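# Unroll a rolled necktie and lay it flat, folded

## Task

Unroll the rolled-up, folded necktie and spread it on the table so that it is doubled over once at its middle, stretched to its whole length and flat along all of it (the doubled end may remain a low loop), roughly aligned and roughly straight, opened to its full width, with no extra folds and nothing hanging past the table edge. Dropping the tie into place is allowed.

## Robot and tools

Robot: two arms on one table, left_arm (base near y = +0.33 m) and right_arm (base near y = -0.27 m), each ending in a five-finger hand. The right arm has a right hand, the left arm a mirrored left hand. Arm names do not match image sides.

Frames: the scene frame has its origin at table-top height between the bases, +x out over the table, +y toward left_arm, +z up. Reported end_effector_position (m) and end_effector_quat_wxyz are in this frame. Motion offsets, however, are expressed along each arm's own Hand target axes. Hand point axes: +z runs along the straight fingers, +y leaves the palm, +x crosses the palm away from the thumb on the right hand (toward the thumb on the left hand). The hand point sits 0.05 m in front of the palm; straight fingertips extend 0.06-0.07 m past it along +z and lie 0.06 m behind it along -y. A wrist bracket on the little-finger side can collide with things.

The 28-number row (all values in [-1, 1], always all 28 even if one arm moves): left dx, dy, dz, rx, ry, rz; left thumb_turn, thumb_bend, index, middle, ring, little; left force_limit, speed; then the same 14 for the right arm. Pose part: an offset, not a pose, measured from the arm's Hand target at the start of the action or move, in that target's own axes. 1.0 = 0.6 m for dx/dy/dz and 180 degrees for rx/ry/rz, which together form one rotation vector. Sending six zeros re-requests the current Hand target; repeating a nonzero offset moves further. Finger numbers are absolute targets: -1 open/straight, +1 closed (thumb_turn +1 puts the thumb opposite the fingers). force_limit maps -1..+1 to about 0..10 N at the fingertip (0..15 N for the two thumb motors). speed rises from near zero at -1 to full at +0.48 and stays full to +1. No number means 'unchanged': to keep a hand as it is, resend the eight hand numbers last used for it; if none were sent yet this scene, use its hand_measured plus hand_force_limit and hand_speed.

Tools:
- execute_actions(actions, cameras): actions is a list of actions; each action is a table of up to 15 rows, one per 1/30 s step, with the last row held to fill 15 steps. Every row in an action counts from that action's start pose. An empty list returns images.
- move(target, speed, blend, blocking, cameras): target is one 28-number row or a list of up to 15 rows; all offsets in the list count from the same starting Hand targets, not chained. Paths are straight lines, finish together, take at least 0.5 s and at most 10 s total. speed is the top path speed in m/s, 0.002 to 4.3, default 0.25 (rotation capped at twice that in rad/s); one value or one per target. blend (m) rounds corners in a list; 0 stops at each point. blocking=false returns after about 0.5 s while motion continues. Hand numbers of the first row go out at once; later rows' hand numbers go out on arrival. Moves do not avoid obstacles or the other arm; faster means more lag, overshoot and harder contact. Avoid paths that pass near an arm's own base.
- wait(seconds 0-10, cameras): let time pass holding commands.
- stop(cameras): brake a running move.
- zoom_image(camera, region [x0,y0,x1,y1] pixels, max 504x504): enlarge part of the newest image of cam_high, cam_low, cam_roll_left, cam_roll_right, cam_left_wrist or cam_right_wrist.
- show_instructions(): shows reference pages.
- finished_scene(scene): ends the scene (number 1 or 2); irreversible.

Results: each hand's position and quaternion, Hand target (the commanded pose after clipping, base for the next offsets), joint positions, velocities and torques, hand_measured (per motor, on the target scale), hand_stopped_by (moving, target, force, stalled, fault), hand_load_n (fingertip force, positive when pushed open; a drop toward 0 suggests a lost grip), force limit and speed echoes, and the scene number. A move adds a 'move:' line with the ending (done, off_target, moving, held, fault) and limits (paced = pose clipped, held = steps withheld). done means within 10 mm and 2 degrees; neither done nor off_target tells about contact.

Behaviour to expect: the hand often rests 1-3 cm (up to 5 cm) low or short of the command without touching anything; send the remainder as an offset. Orientation per step is limited to 40 degrees from the measured one. Small moves may not start. A blocked arm keeps pushing; command it back past its hand point to release. Grasps suit objects about 0.035-0.065 m thick with the thumb turned in front; for a gentle grip close slowly (speed -0.94 or below). To squeeze harder, raise force_limit and send a more-closed target; to loosen, send a target more open than hand_measured.

Avoid: letting the tie slide off the table or releasing it while swinging, fast impacts with the table or other fixed items, arm-to-arm contact (including one hand closing on the other's fingers), heavy finger loads, and long stretched-out holds that overheat motors (MOTOR HOT warning; at 100 °C the arm drops). Loose items may be nudged occasionally by outside pushes.

Each tool is called after "Request:" in YAML: its name, and indented under it one key for each argument.

Reference images:

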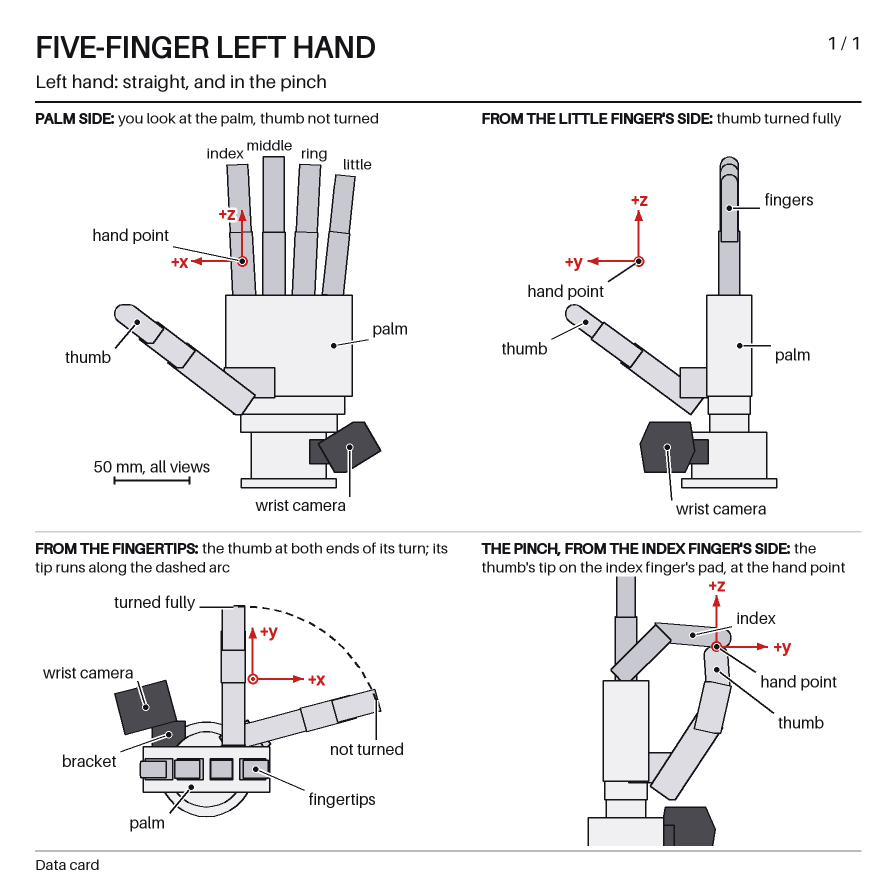

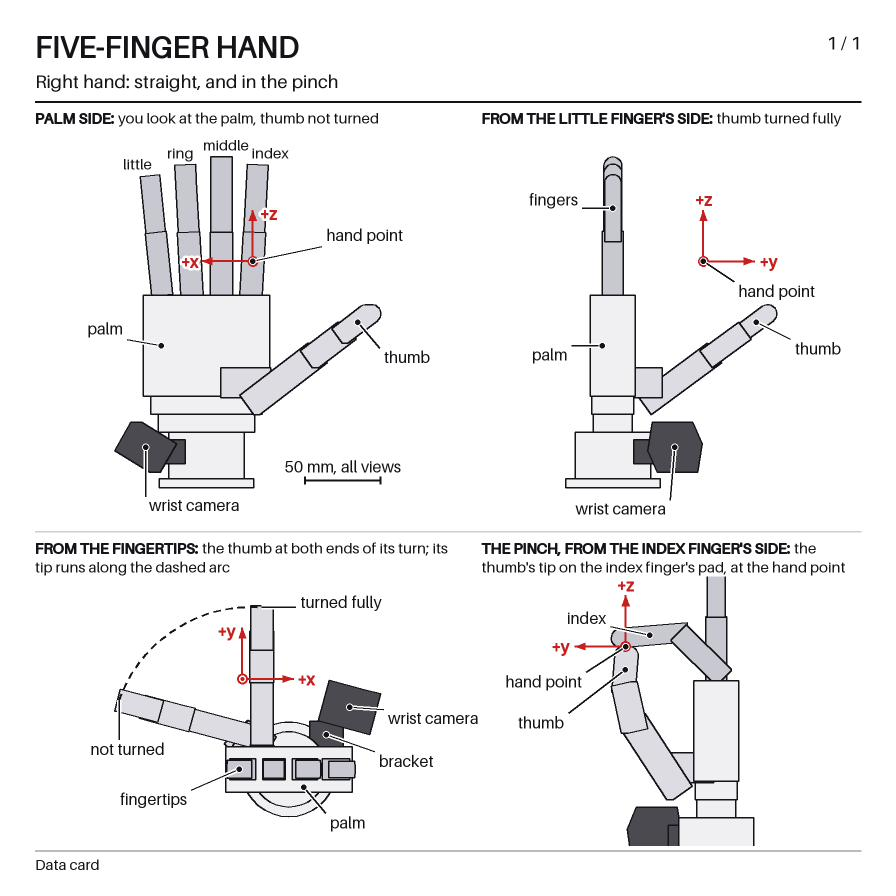

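## Session

Request:
execute_actions:
  actions: []

Scene clock: 0.00 s.
left_arm: end_effector_position=(+0.5890, -0.0641, +0.3168) hand_measured=(-1.000, -1.000, -1.000, -1.000, -1.000, -1.000) hand_load_n=(+0.0, +0.0, +0.0, +0.0, +0.0, +0.0) hand_stopped_by=(target, target, target, target, target, target) hand_force_limit=0.00 hand_speed=-0.80 end_effector_quat_wxyz=(-0.086, -0.443, +0.830, -0.327) | right_arm: end_effector_position=(+0.8774, -0.2313, +0.2394) hand_measured=(-1.000, -1.000, -1.000, -1.000, -1.000, -1.000) hand_load_n=(+0.0, +0.0, +0.0, +0.0, +0.0, +0.0) hand_stopped_by=(target, target, target, target, target, target) hand_force_limit=0.00 hand_speed=-0.80 end_effector_quat_wxyz=(+0.277, +0.057, +0.918, +0.279)
Joint positions: left_arm=[-0.435 2.111 2.431 -1.421 0.525 0.031] | right_arm=[-0.108 2.268 2.236 -0.935 -0.576 1.751]
Joint velocities: within noise
Joint torques (N m): no reading
Motor temperatures (°C): left_arm=[28 36 27 24 28 27] | right_arm=[24 33 21 25 25 26]
Heat: left arm: hottest shoulder 36 °C; right arm: hottest shoulder 33 °C.
Hand target: left_arm +0.5928, -0.0658, +0.3207; -0.081, -0.441, +0.830, -0.332 | right_arm +0.8817, -0.2319, +0.2427; +0.283, +0.055, +0.916, +0.278

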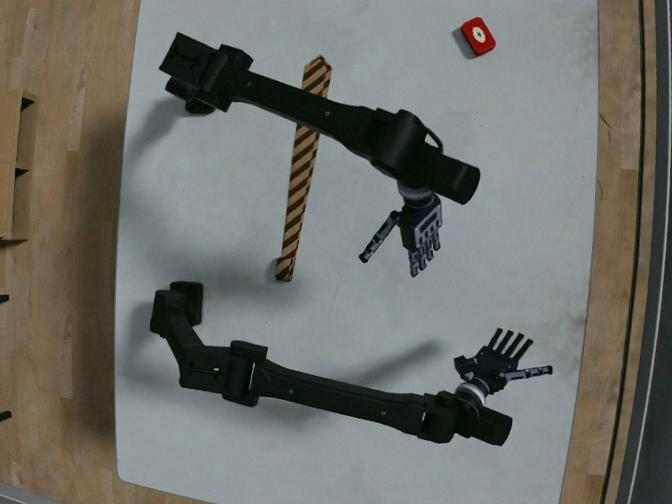

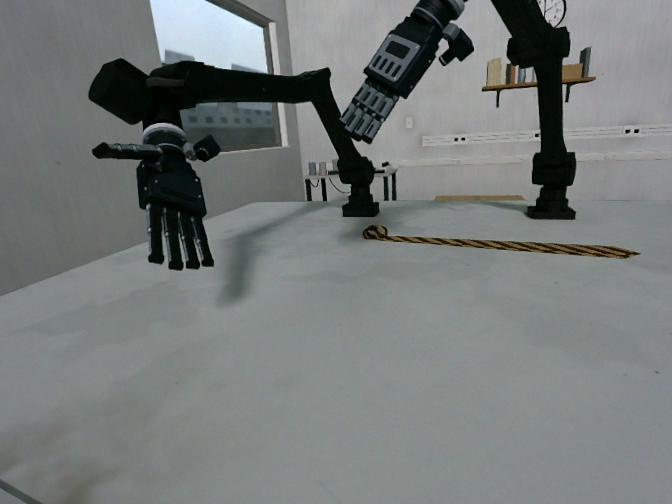

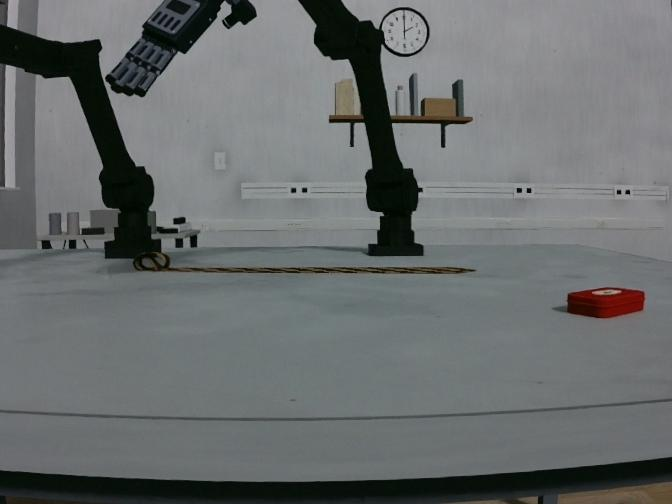

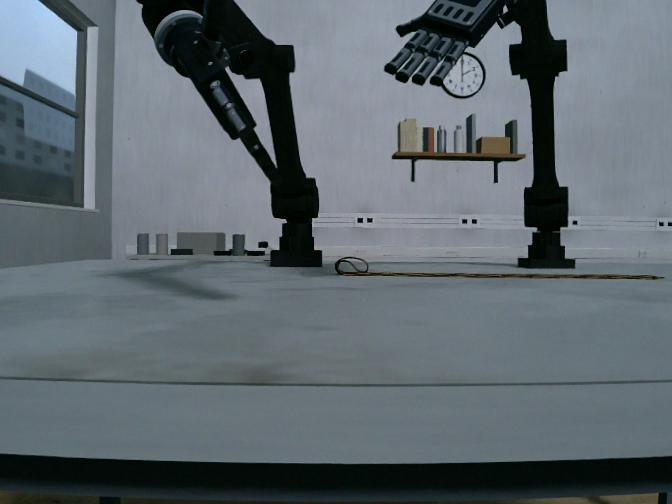

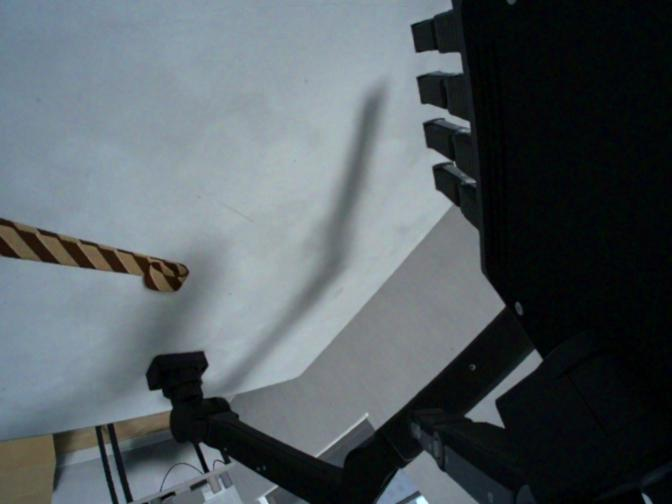

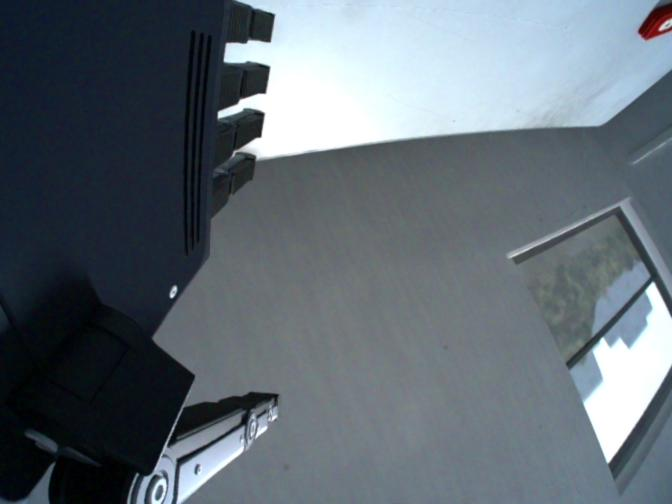

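Request:
zoom_image:
  camera: "cam_low"
  region: [340, 200, 500, 280]

Request:
zoom_image:
  camera: "cam_roll_right"
  region: [310, 240, 430, 300]

Request:
zoom_image:
  camera: "cam_left_wrist"
  region: [80, 210, 240, 330]

Request:
zoom_image:
  camera: "cam_high"
  region: [240, 40, 360, 300]

Scaled by 3.150 from the camera's 672x504 image, which has a finer 960x720 frame.

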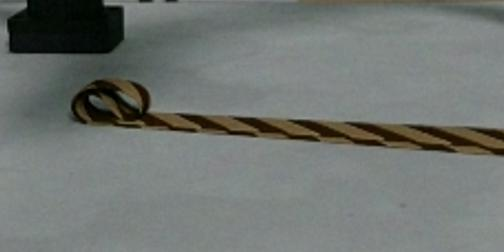

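Scaled by 4.200 from the camera's 672x504 image, which has a finer 960x720 frame.

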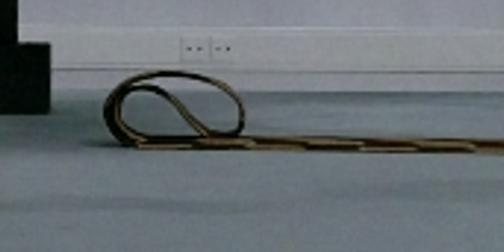

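Scaled by 3.150 from the camera's 672x504 image, which has a finer 960x720 frame.

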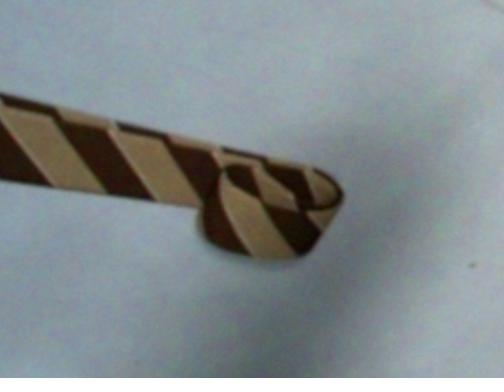

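Scaled by 1.938 from the camera's 672x504 image, which has a finer 960x720 frame.

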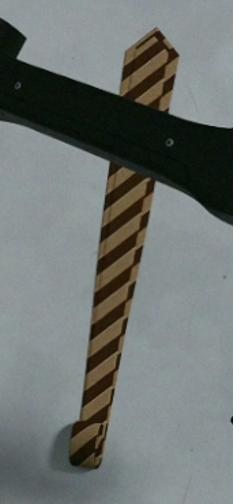

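Request:
move:
  target:
    - [-0.303,0.155,-0.375,0,0,0,-1,-1,-1,-1,-1,-1,0,-0.8,0,0,0,0,0,0,-1,-1,-1,-1,-1,-1,0,-0.8]
    - [-0.303,0.155,-0.375,0,0,0,-1,-1,-1,-1,-1,-1,0,-0.8,0.877,0.282,-0.298,0.182,0.186,-0.036,-1,-1,-1,-1,-1,-1,0,-0.8]
  cameras: ["cam_high","cam_low","cam_roll_right","cam_right_wrist"]

Scene clock: 48.27 s.
left_arm: end_effector_position=(+0.6006, +0.2397, +0.3708) hand_measured=(-1.000, -1.000, -1.000, -1.000, -1.000, -1.000) hand_load_n=(-0.5, +0.0, +0.0, +0.0, +0.0, +0.5) hand_stopped_by=(target, target, target, target, target, target) hand_force_limit=0.00 hand_speed=-0.80 end_effector_quat_wxyz=(-0.047, -0.455, +0.815, -0.355) | right_arm: end_effector_position=(+0.3357, -0.0357, +0.2003) hand_measured=(-1.000, -1.000, -1.000, -1.000, -1.000, -1.000) hand_load_n=(+0.0, +0.0, +0.0, +0.0, +0.0, +0.0) hand_stopped_by=(target, target, target, target, target, target) hand_force_limit=0.00 hand_speed=-0.80 end_effector_quat_wxyz=(+0.003, -0.012, +1.000, +0.006)
Joint positions: left_arm=[0.044 1.951 2.333 -1.669 0.686 0.498] | right_arm=[0.56 1.236 1.064 -1.388 -0.007 2.089]
Joint torques (N m): left_arm=[-0.62 -19.37 6.3 0.06 0.53 0.19] | right_arm=[0.67 -6.42 6.98 -0.06 0.12 0.03]
Motor temperatures (°C): left_arm=[28 40 31 24 27 26] | right_arm=[24 38 26 25 24 25]
Heat: left arm: hottest shoulder 40 °C; right arm: hottest shoulder 38 °C.
Hand target: left_arm +0.5931, +0.2342, +0.3704; -0.081, -0.441, +0.830, -0.332 | right_arm +0.3352, -0.0398, +0.1990; +0.000, -0.001, +1.000, +0.000
Off the commanded pose: left_arm 0.010 m, 5 deg | right_arm 0.004 m, 1 deg.
joint sent to its limit (left arm) — joint 4 (wrist pitch), lower limit. The joint targets are off in orientation, not in position.
joint sent to its limit (right arm) — joint 6 (wrist roll), upper limit. The joint targets still meet the commanded pose.
move: off_target (left_arm)
camera_calibration:
cam_right_wrist: T_world_to_cam=[[-0.289651, 0.956599, -0.0319566, 0.14115], [0.797702, 0.25972, 0.544258, -0.374154], [0.528936, 0.132153, -0.838309, 0.112251], [0, 0, 0, 1]] pos_world=[0.279974, -0.0526825, 0.302248]
Images, in order (width x height): cam_high 672x504, cam_low 672x504, cam_roll_right 672x504, cam_right_wrist 672x504.

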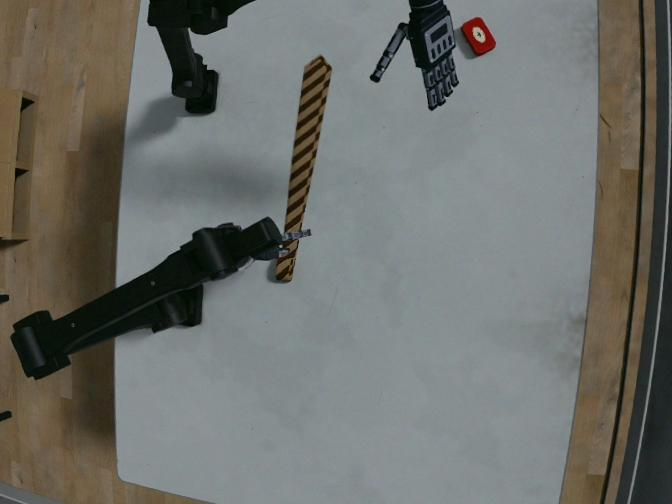

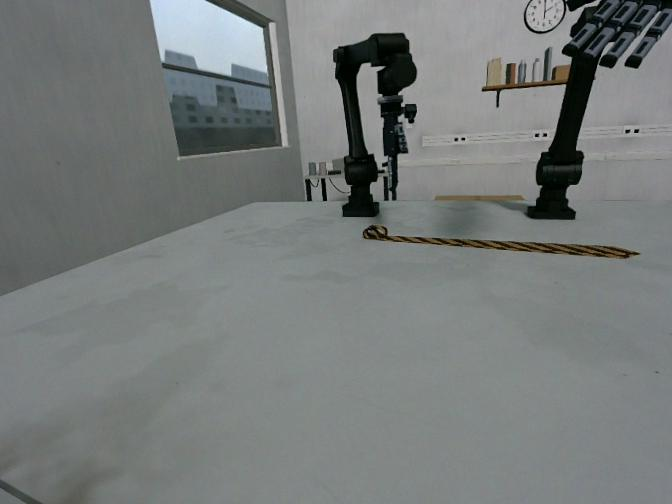

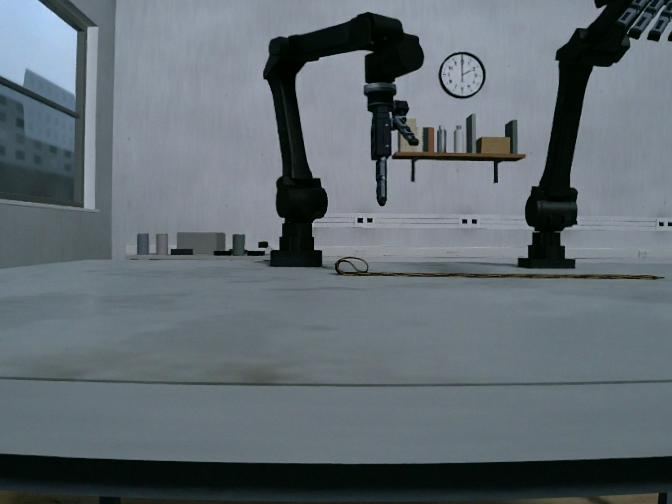

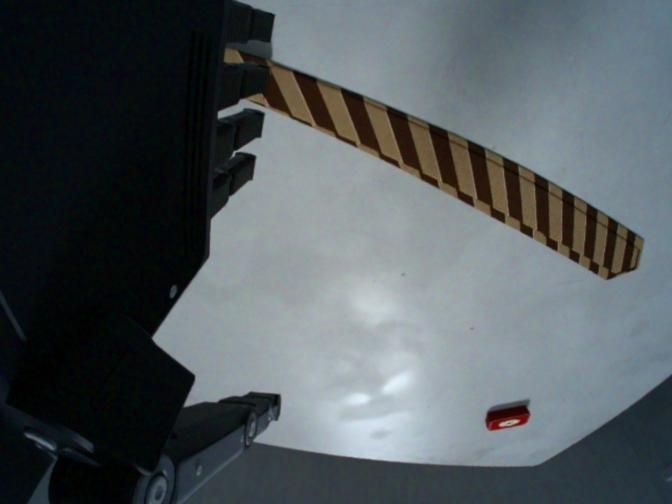

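Request:
move:
  target: [0,0,0,0,0,0,-1,-1,-1,-1,-1,-1,0,-0.8,0,0,0.192,0,0,0,-1,-1,-1,-1,-1,-1,0,-0.8]
  speed: 0.15
  cameras: ["cam_high","cam_low","cam_roll_right"]

Request:
zoom_image:
  camera: "cam_roll_right"
  region: [310, 200, 430, 300]

Request:
zoom_image:
  camera: "cam_low"
  region: [340, 160, 500, 280]

Scene clock: 56.60 s.
left_arm: end_effector_position=(+0.6006, +0.2397, +0.3708) hand_measured=(-1.000, -1.000, -1.000, -1.000, -1.000, -1.000) hand_load_n=(+0.0, +0.0, +0.0, +0.0, +0.0, +0.0) hand_stopped_by=(target, target, target, target, target, target) hand_force_limit=0.00 hand_speed=-0.80 end_effector_quat_wxyz=(-0.047, -0.455, +0.815, -0.355) | right_arm: end_effector_position=(+0.3299, -0.0393, +0.0841) hand_measured=(-1.000, -1.000, -1.000, -1.000, -1.000, -1.000) hand_load_n=(+0.0, +0.0, +0.0, +0.0, +0.0, +0.0) hand_stopped_by=(target, target, target, target, target, target) hand_force_limit=0.00 hand_speed=-0.80 end_effector_quat_wxyz=(-0.006, -0.012, +1.000, +0.000)
Joint positions: left_arm=[0.044 1.951 2.333 -1.669 0.686 0.498] | right_arm=[0.56 1.342 0.838 -1.077 -0.007 2.089]
Joint torques (N m): left_arm=[-0.62 -19.37 6.3 0.09 0.53 0.19] | right_arm=[0.62 -7 6.3 0.9 0.11 0.03]
Heat: left arm: hottest shoulder 40 °C; right arm: hottest shoulder 37 °C.
Hand target: left_arm +0.5931, +0.2342, +0.3704; -0.081, -0.441, +0.830, -0.332 | right_arm +0.3351, -0.0397, +0.0838; +0.000, -0.001, +1.000, +0.000
Off the commanded pose: left_arm 0.009 m, 5 deg | right_arm 0.005 m, 1 deg.
joint sent to its limit (left arm) — joint 4 (wrist pitch), lower limit. The joint targets are off in orientation, not in position.
joint sent to its limit (right arm) — joint 6 (wrist roll), upper limit. The joint targets still meet the commanded pose.
move: off_target (left_arm)
Images, in order (width x height): cam_high 672x504, cam_low 672x504, cam_roll_right 672x504.

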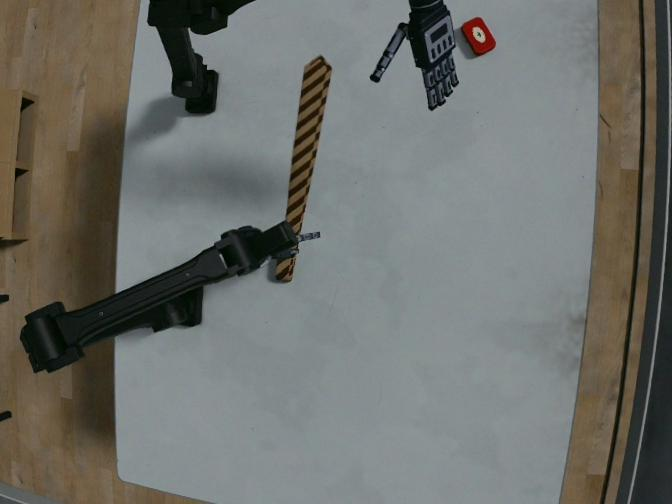

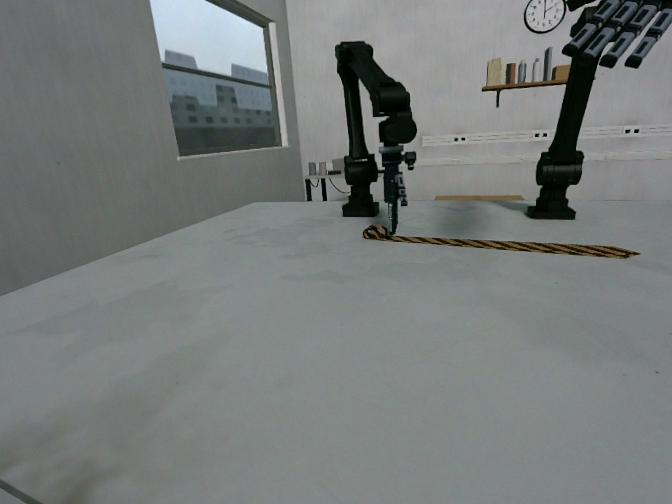

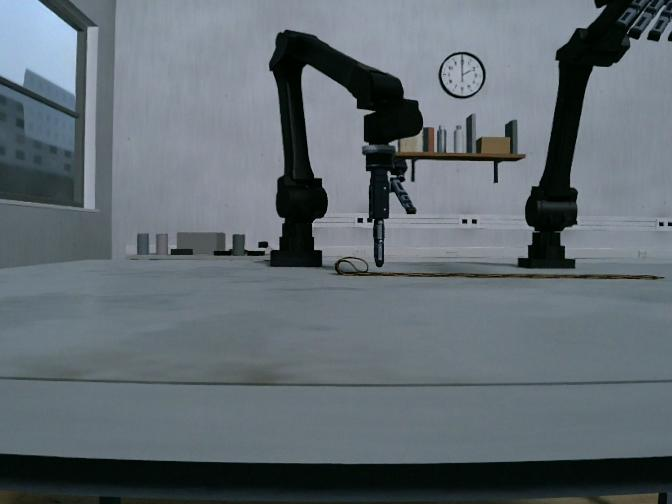

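Scaled by 4.200 from the camera's 672x504 image, which has a finer 960x720 frame.

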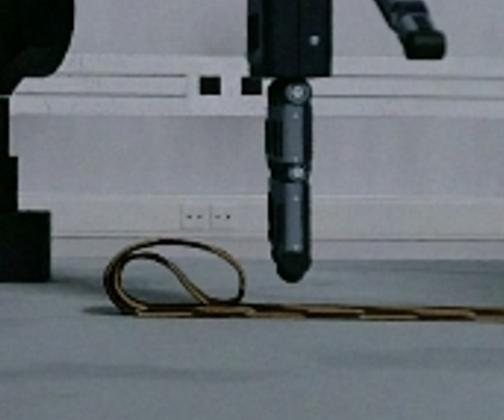

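Scaled by 3.150 from the camera's 672x504 image, which has a finer 960x720 frame.

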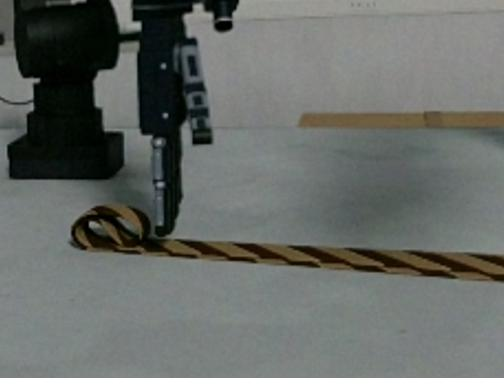

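Request:
move:
  target: [0,0,0,0,0,0,-1,-1,-1,-1,-1,-1,0,-0.8,0,-0.25,0,0,0,0,-1,-1,-1,-1,-1,-1,0,-0.8]
  speed: 0.12
  cameras: ["cam_high","cam_low","cam_roll_right"]

Request:
zoom_image:
  camera: "cam_roll_right"
  region: [210, 200, 410, 300]

Request:
zoom_image:
  camera: "cam_low"
  region: [280, 160, 440, 280]

Scene clock: 62.90 s.
left_arm: end_effector_position=(+0.6006, +0.2397, +0.3708) hand_measured=(-1.000, -1.000, -1.000, -1.000, -1.000, -1.000) hand_load_n=(-0.5, +0.0, +0.0, +0.0, +0.0, +0.0) hand_stopped_by=(target, target, target, target, target, target) hand_force_limit=0.00 hand_speed=-0.80 end_effector_quat_wxyz=(-0.047, -0.455, +0.815, -0.355) | right_arm: end_effector_position=(+0.3387, -0.1897, +0.0836) hand_measured=(-1.000, -1.000, -1.000, -1.000, -1.000, -1.000) hand_load_n=(+0.0, +0.0, +0.0, +0.0, +0.0, +0.0) hand_stopped_by=(target, target, target, target, target, target) hand_force_limit=0.00 hand_speed=-0.80 end_effector_quat_wxyz=(+0.002, +0.004, +1.000, +0.001)
Joint positions: left_arm=[0.044 1.951 2.333 -1.669 0.686 0.498] | right_arm=[0.099 1.221 0.73 -1.076 -0.001 1.66]
Joint torques (N m): left_arm=[-0.62 -19.37 6.31 0.08 0.53 0.19] | right_arm=[1.08 -5.66 6 0.09 0.03 -0.18]
Heat: left arm: hottest shoulder 41 °C; right arm: hottest shoulder 37 °C.
Hand target: left_arm +0.5931, +0.2342, +0.3704; -0.081, -0.441, +0.830, -0.332 | right_arm +0.3353, -0.1898, +0.0839; +0.000, -0.001, +1.000, +0.000
Off the commanded pose: left_arm 0.009 m, 5 deg | right_arm 0.003 m, 1 deg.
joint sent to its limit (left arm) — joint 4 (wrist pitch), lower limit. The joint targets are off in orientation, not in position.
move: off_target (left_arm)
Images, in order (width x height): cam_high 672x504, cam_low 672x504, cam_roll_right 672x504.

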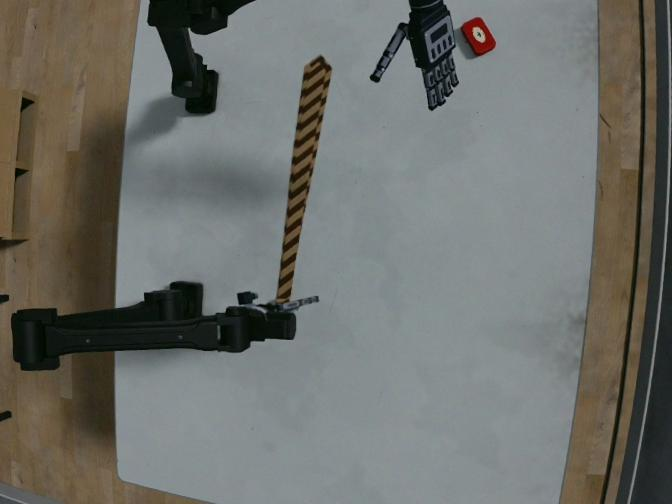

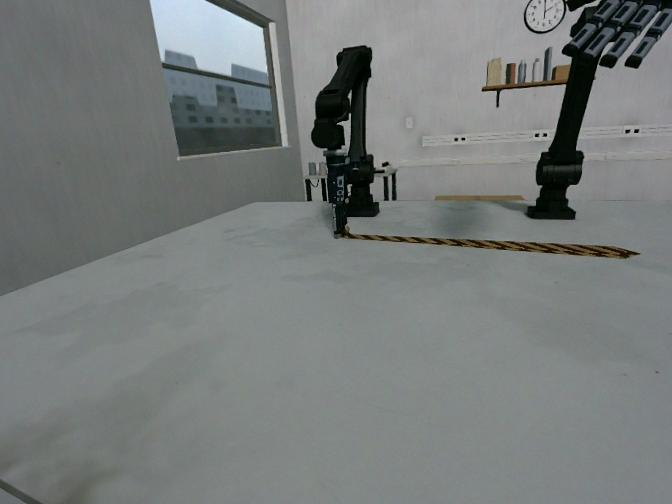

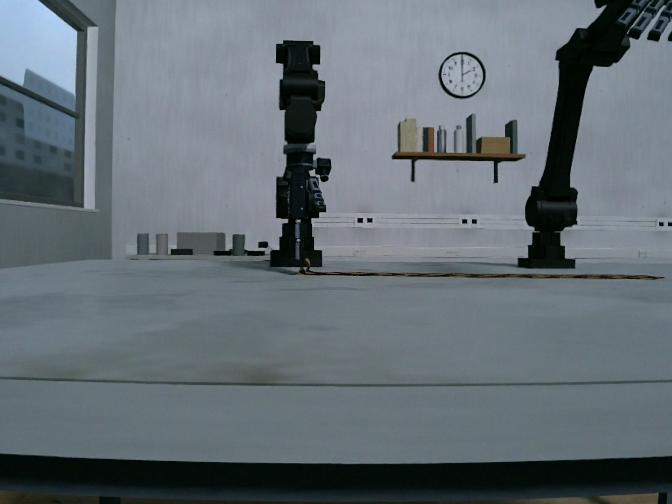

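Scaled by 2.520 from the camera's 672x504 image, which has a finer 960x720 frame.

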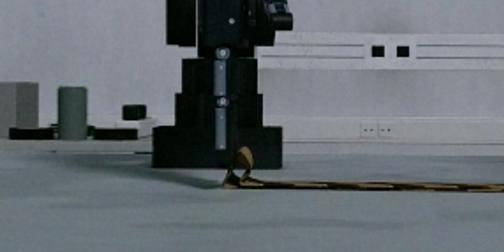

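Scaled by 3.150 from the camera's 672x504 image, which has a finer 960x720 frame.

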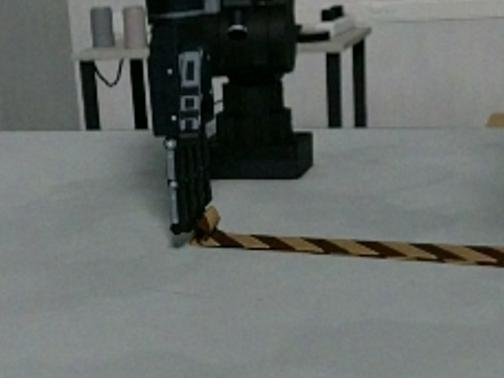

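Request:
move:
  target: [0,0,0,0,0,0,-1,-1,-1,-1,-1,-1,0,-0.8,0,-0.25,0.006,0,0,0,-1,-1,-1,-1,-1,-1,0,-0.8]
  speed: 0.12
  cameras: ["cam_high","cam_low","cam_roll_right","cam_right_wrist"]

Request:
zoom_image:
  camera: "cam_roll_right"
  region: [160, 200, 360, 300]

Request:
zoom_image:
  camera: "cam_low"
  region: [240, 160, 400, 280]

Scene clock: 68.70 s.
left_arm: end_effector_position=(+0.6006, +0.2397, +0.3708) hand_measured=(-1.000, -1.000, -1.000, -1.000, -1.000, -1.000) hand_load_n=(+0.0, +0.0, +0.0, +0.0, +0.0, -0.5) hand_stopped_by=(target, target, target, target, target, target) hand_force_limit=0.00 hand_speed=-0.80 end_effector_quat_wxyz=(-0.047, -0.455, +0.815, -0.355) | right_arm: end_effector_position=(+0.3202, -0.3330, +0.0725) hand_measured=(-1.000, -1.000, -1.000, -1.000, -1.000, -1.000) hand_load_n=(+0.0, +0.0, +0.0, +0.0, +0.0, +0.0) hand_stopped_by=(target, target, target, target, target, target) hand_force_limit=0.00 hand_speed=-0.80 end_effector_quat_wxyz=(-0.015, +0.004, +1.000, +0.006)
Joint positions: left_arm=[0.044 1.951 2.333 -1.669 0.686 0.498] | right_arm=[-0.392 1.283 0.749 -1.07 0.001 1.168]
Joint torques (N m): left_arm=[-0.67 -19.43 6.28 0.06 0.53 0.19] | right_arm=[1.03 -5.07 8.66 0.73 -0.03 -0.17]
Heat: left arm: hottest shoulder 41 °C; right arm: hottest shoulder 36 °C.
Hand target: left_arm +0.5931, +0.2342, +0.3704; -0.081, -0.441, +0.830, -0.332 | right_arm +0.3355, -0.3397, +0.0802; +0.000, -0.001, +1.000, +0.000
Off the commanded pose: left_arm 0.009 m, 5 deg | right_arm 0.018 m, 2 deg.
joint sent to its limit (left arm) — joint 4 (wrist pitch), lower limit. The joint targets are off in orientation, not in position.
move: off_target (left_arm, right_arm)
camera_calibration:
cam_right_wrist: T_world_to_cam=[[-0.260348, 0.96528, -0.0212766, 0.409738], [0.825163, 0.233891, 0.514199, -0.230247], [0.501323, 0.116314, -0.857407, 0.0576802], [0, 0, 0, 1]] pos_world=[0.26775, -0.348368, 0.176566]
Images, in order (width x height): cam_high 672x504, cam_low 672x504, cam_roll_right 672x504, cam_right_wrist 672x504.

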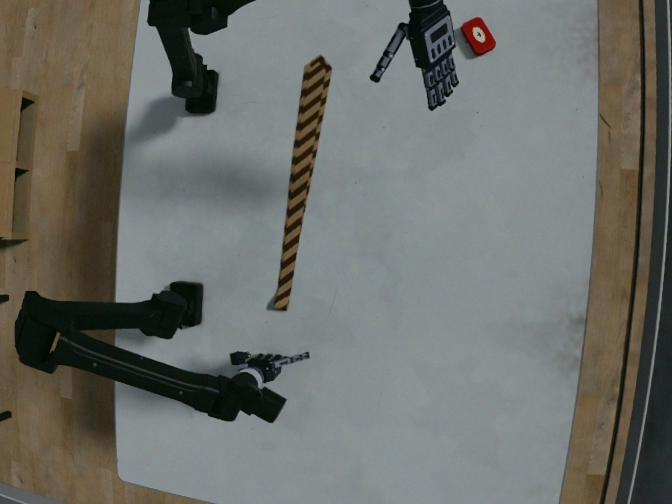

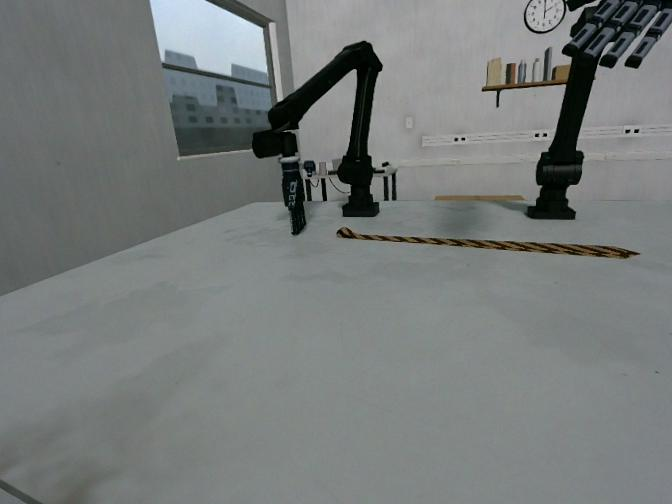

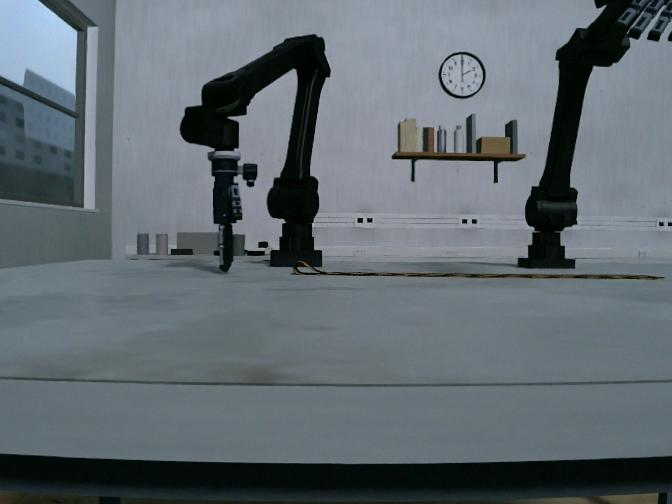

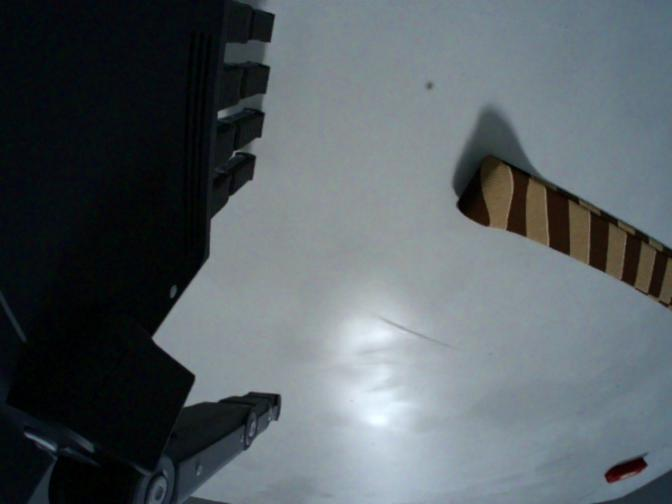

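Scaled by 2.520 from the camera's 672x504 image, which has a finer 960x720 frame.

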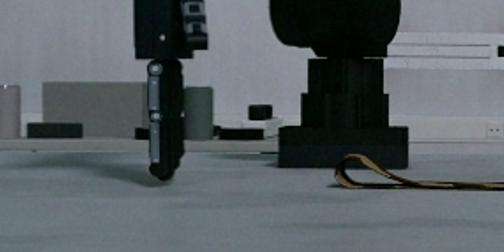

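Scaled by 3.150 from the camera's 672x504 image, which has a finer 960x720 frame.

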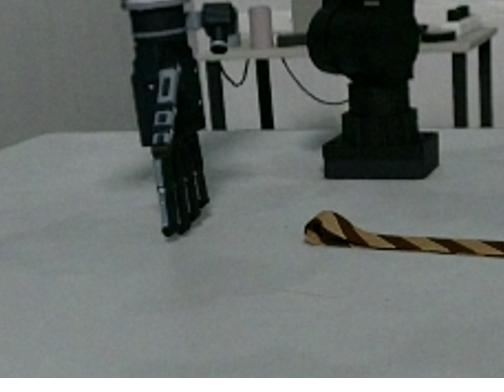

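Request:
zoom_image:
  camera: "cam_roll_right"
  region: [285, 245, 365, 290]

Request:
zoom_image:
  camera: "cam_right_wrist"
  region: [430, 90, 672, 320]

Request:
zoom_image:
  camera: "cam_high"
  region: [240, 180, 340, 330]

Request:
zoom_image:
  camera: "cam_low"
  region: [320, 210, 400, 260]

Scaled by 6.300 from the camera's 672x504 image, which has a finer 960x720 frame.

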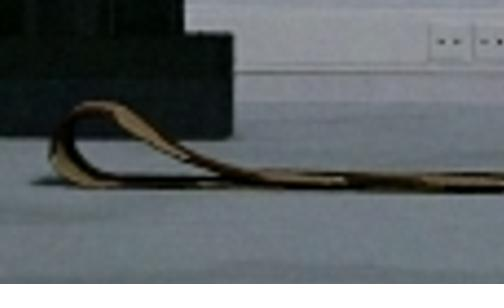

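Scaled by 2.083 from the camera's 672x504 image, which has a finer 960x720 frame.

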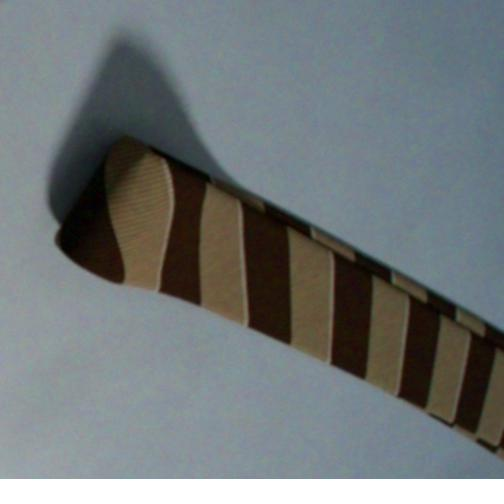

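Scaled by 3.360 from the camera's 672x504 image, which has a finer 960x720 frame.

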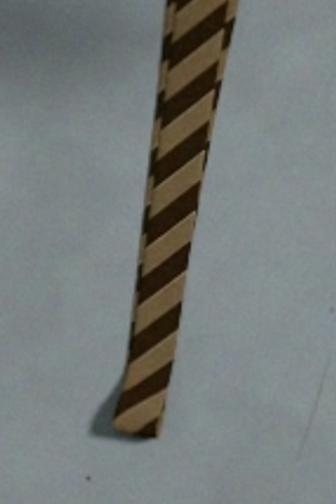

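Scaled by 6.300 from the camera's 672x504 image, which has a finer 960x720 frame.

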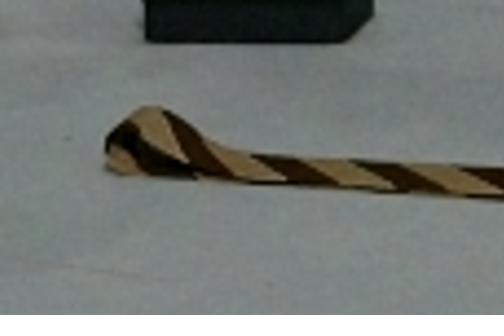

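Request:
move:
  target:
    - [0,0,0,0,0,0,-1,-1,-1,-1,-1,-1,0,-0.8,0,0,-0.12,0,0,0,-1,-1,-1,-1,-1,-1,0,-0.8]
    - [0,0,0,0,0,0,-1,-1,-1,-1,-1,-1,0,-0.8,0,0.272,-0.12,0,0,0,-1,-1,-1,-1,-1,-1,0,-0.8]
    - [0,0,0,0,0,0,-1,-1,-1,-1,-1,-1,0,-0.8,0,0.272,-0.005,0,0,0,-1,-1,-1,-1,-1,-1,0,-0.8]
  speed: [0.2,0.2,0.08]
  cameras: ["cam_roll_right"]

Request:
zoom_image:
  camera: "cam_roll_right"
  region: [270, 225, 370, 290]

Scene clock: 86.20 s.
left_arm: end_effector_position=(+0.6006, +0.2397, +0.3708) hand_measured=(-1.000, -1.000, -1.000, -1.000, -1.000, -1.000) hand_load_n=(+0.0, +0.0, +0.0, +0.0, +0.0, +0.0) hand_stopped_by=(target, target, target, target, target, target) hand_force_limit=0.00 hand_speed=-0.80 end_effector_quat_wxyz=(-0.047, -0.455, +0.815, -0.355) | right_arm: end_effector_position=(+0.3319, -0.1753, +0.0853) hand_measured=(-1.000, -1.000, -1.000, -1.000, -1.000, -1.000) hand_load_n=(+0.0, +0.0, +0.0, +0.0, +0.0, +0.0) hand_stopped_by=(target, target, target, target, target, target) hand_force_limit=0.00 hand_speed=-0.80 end_effector_quat_wxyz=(-0.003, -0.007, +1.000, +0.001)
Joint positions: left_arm=[0.044 1.951 2.333 -1.669 0.686 0.498] | right_arm=[0.146 1.213 0.729 -1.091 -0.003 1.685]
Joint torques (N m): left_arm=[-0.62 -19.43 6.27 0.08 0.53 0.19] | right_arm=[0.85 -4.6 6.16 0.9 0.09 0.03]
Heat: left arm: hottest shoulder 41 °C; right arm: hottest shoulder 35 °C.
Hand target: left_arm +0.5931, +0.2342, +0.3704; -0.081, -0.441, +0.830, -0.332 | right_arm +0.3352, -0.1766, +0.0832; +0.000, -0.001, +1.000, +0.000
Off the commanded pose: left_arm 0.009 m, 5 deg | right_arm 0.004 m, 1 deg.
joint sent to its limit (left arm) — joint 4 (wrist pitch), lower limit. The joint targets are off in orientation, not in position.
move: off_target (left_arm)
Images, in order (width x height): cam_roll_right 672x504.

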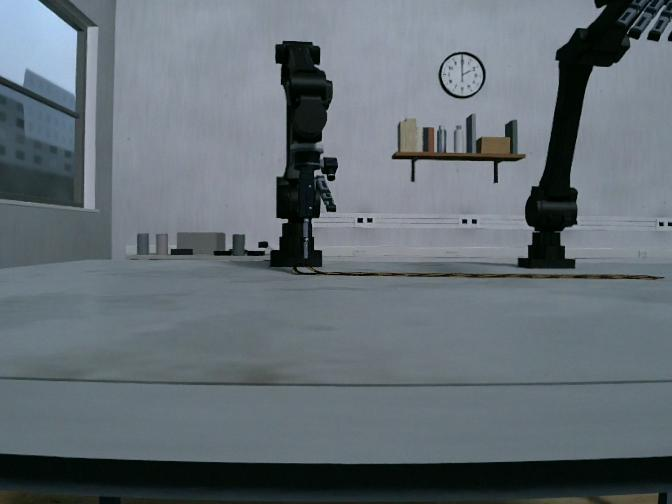

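Scaled by 5.040 from the camera's 672x504 image, which has a finer 960x720 frame.

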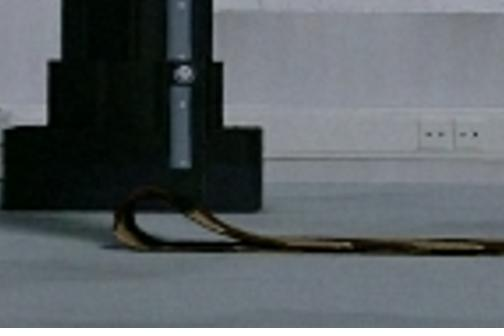

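Request:
move:
  target:
    - [0,0,0,0,0,0,-1,-1,-1,-1,-1,-1,0,-0.8,0,0,-0.06,0,0,0,-1,-1,-1,-1,-1,-1,0,-0.8]
    - [0,0,0,0,0,0,-1,-1,-1,-1,-1,-1,0,-0.8,0,-0.04,-0.06,0,0,0,-1,-1,-1,-1,-1,-1,0,-0.8]
    - [0,0,0,0,0,0,-1,-1,-1,-1,-1,-1,0,-0.8,0,-0.04,0.012,0,0,0,-1,-1,-1,-1,-1,-1,0,-0.8]
    - [0,0,0,0,0,0,-1,-1,-1,-1,-1,-1,0,-0.8,0,-0.04,-0.2,0,0,0,-1,-1,-1,-1,-1,-1,0,-0.8]
    - [0,0,0,0,0,0,-1,-1,-1,-1,-1,-1,0,-0.8,0,-0.3,-0.2,0,0,0,-1,-1,-1,-1,-1,-1,0,-0.8]
  speed: [0.1,0.1,0.06,0.1,0.25]
  cameras: ["cam_roll_right","cam_high","cam_low"]

Request:
zoom_image:
  camera: "cam_roll_right"
  region: [270, 225, 370, 290]

Request:
zoom_image:
  camera: "cam_high"
  region: [240, 40, 360, 330]

Request:
zoom_image:
  camera: "cam_low"
  region: [560, 220, 660, 280]

Scene clock: 101.03 s.
left_arm: end_effector_position=(+0.6006, +0.2397, +0.3708) hand_measured=(-1.000, -1.000, -1.000, -1.000, -1.000, -1.000) hand_load_n=(+0.0, +0.0, +0.0, +0.0, +0.0, +0.0) hand_stopped_by=(target, target, target, target, target, target) hand_force_limit=0.00 hand_speed=-0.80 end_effector_quat_wxyz=(-0.047, -0.455, +0.815, -0.355) | right_arm: end_effector_position=(+0.3219, -0.3524, +0.1905) hand_measured=(-1.000, -1.000, -1.000, -1.000, -1.000, -1.000) hand_load_n=(+0.0, +0.0, +0.0, -0.5, +0.0, +0.0) hand_stopped_by=(target, target, target, target, target, target) hand_force_limit=0.00 hand_speed=-0.80 end_effector_quat_wxyz=(-0.019, +0.007, +1.000, +0.007)
Joint positions: left_arm=[0.044 1.951 2.333 -1.669 0.686 0.498] | right_arm=[-0.445 1.191 1.004 -1.425 0.004 1.121]
Joint torques (N m): left_arm=[-0.62 -19.43 6.3 0.08 0.53 0.19] | right_arm=[1.49 -5.3 9.88 0.61 -0.14 -0.14]
Heat: left arm: hottest shoulder 41 °C; right arm: hottest shoulder 34 °C.
Hand target: left_arm +0.5931, +0.2342, +0.3704; -0.081, -0.441, +0.830, -0.332 | right_arm +0.3355, -0.3566, +0.2032; +0.000, -0.001, +1.000, +0.000
Off the commanded pose: left_arm 0.009 m, 5 deg | right_arm 0.019 m, 2 deg.
joint sent to its limit (left arm) — joint 4 (wrist pitch), lower limit. The joint targets are off in orientation, not in position.
move: off_target (left_arm, right_arm)
Images, in order (width x height): cam_high 672x504, cam_low 672x504, cam_roll_right 672x504.

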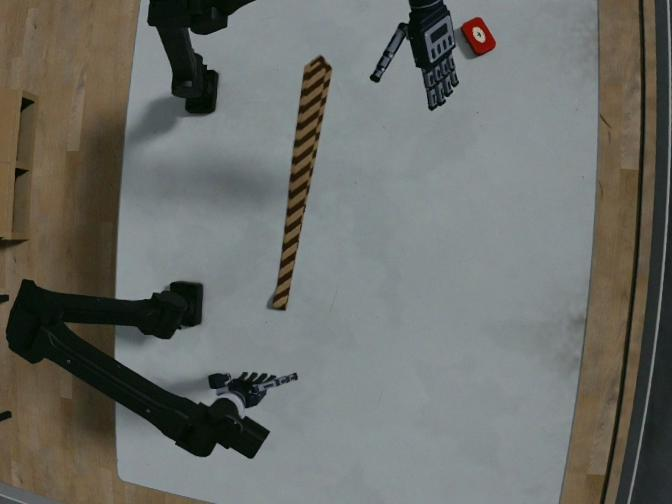

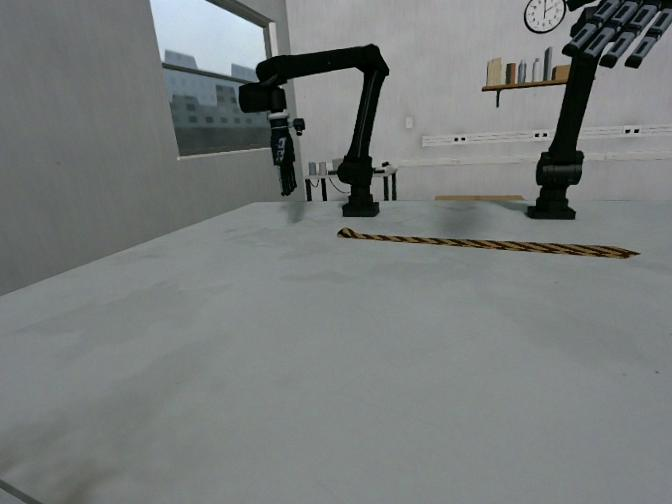

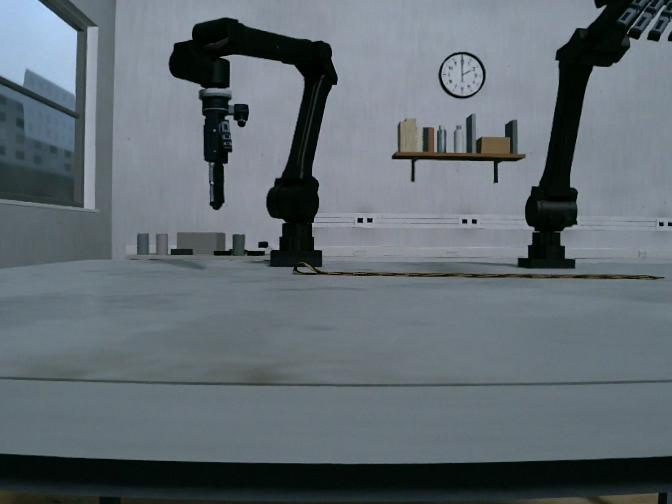

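Scaled by 5.040 from the camera's 672x504 image, which has a finer 960x720 frame.

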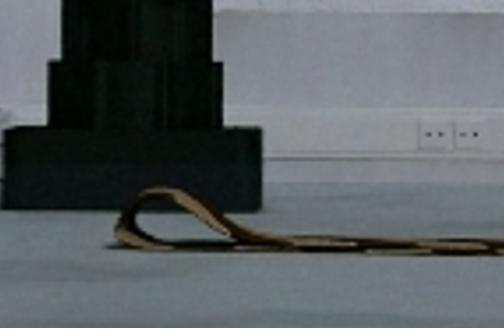

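Scaled by 1.738 from the camera's 672x504 image, which has a finer 960x720 frame.

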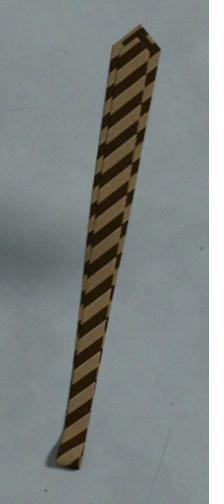

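Scaled by 5.040 from the camera's 672x504 image, which has a finer 960x720 frame.

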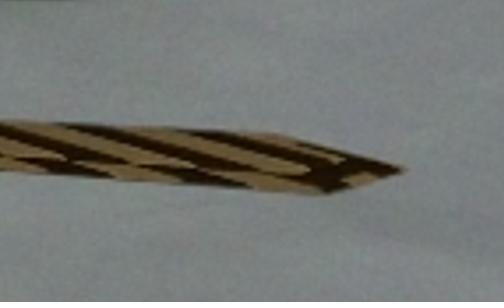

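Request:
finished_scene:
  scene: 1

The scene is finished: the task was done.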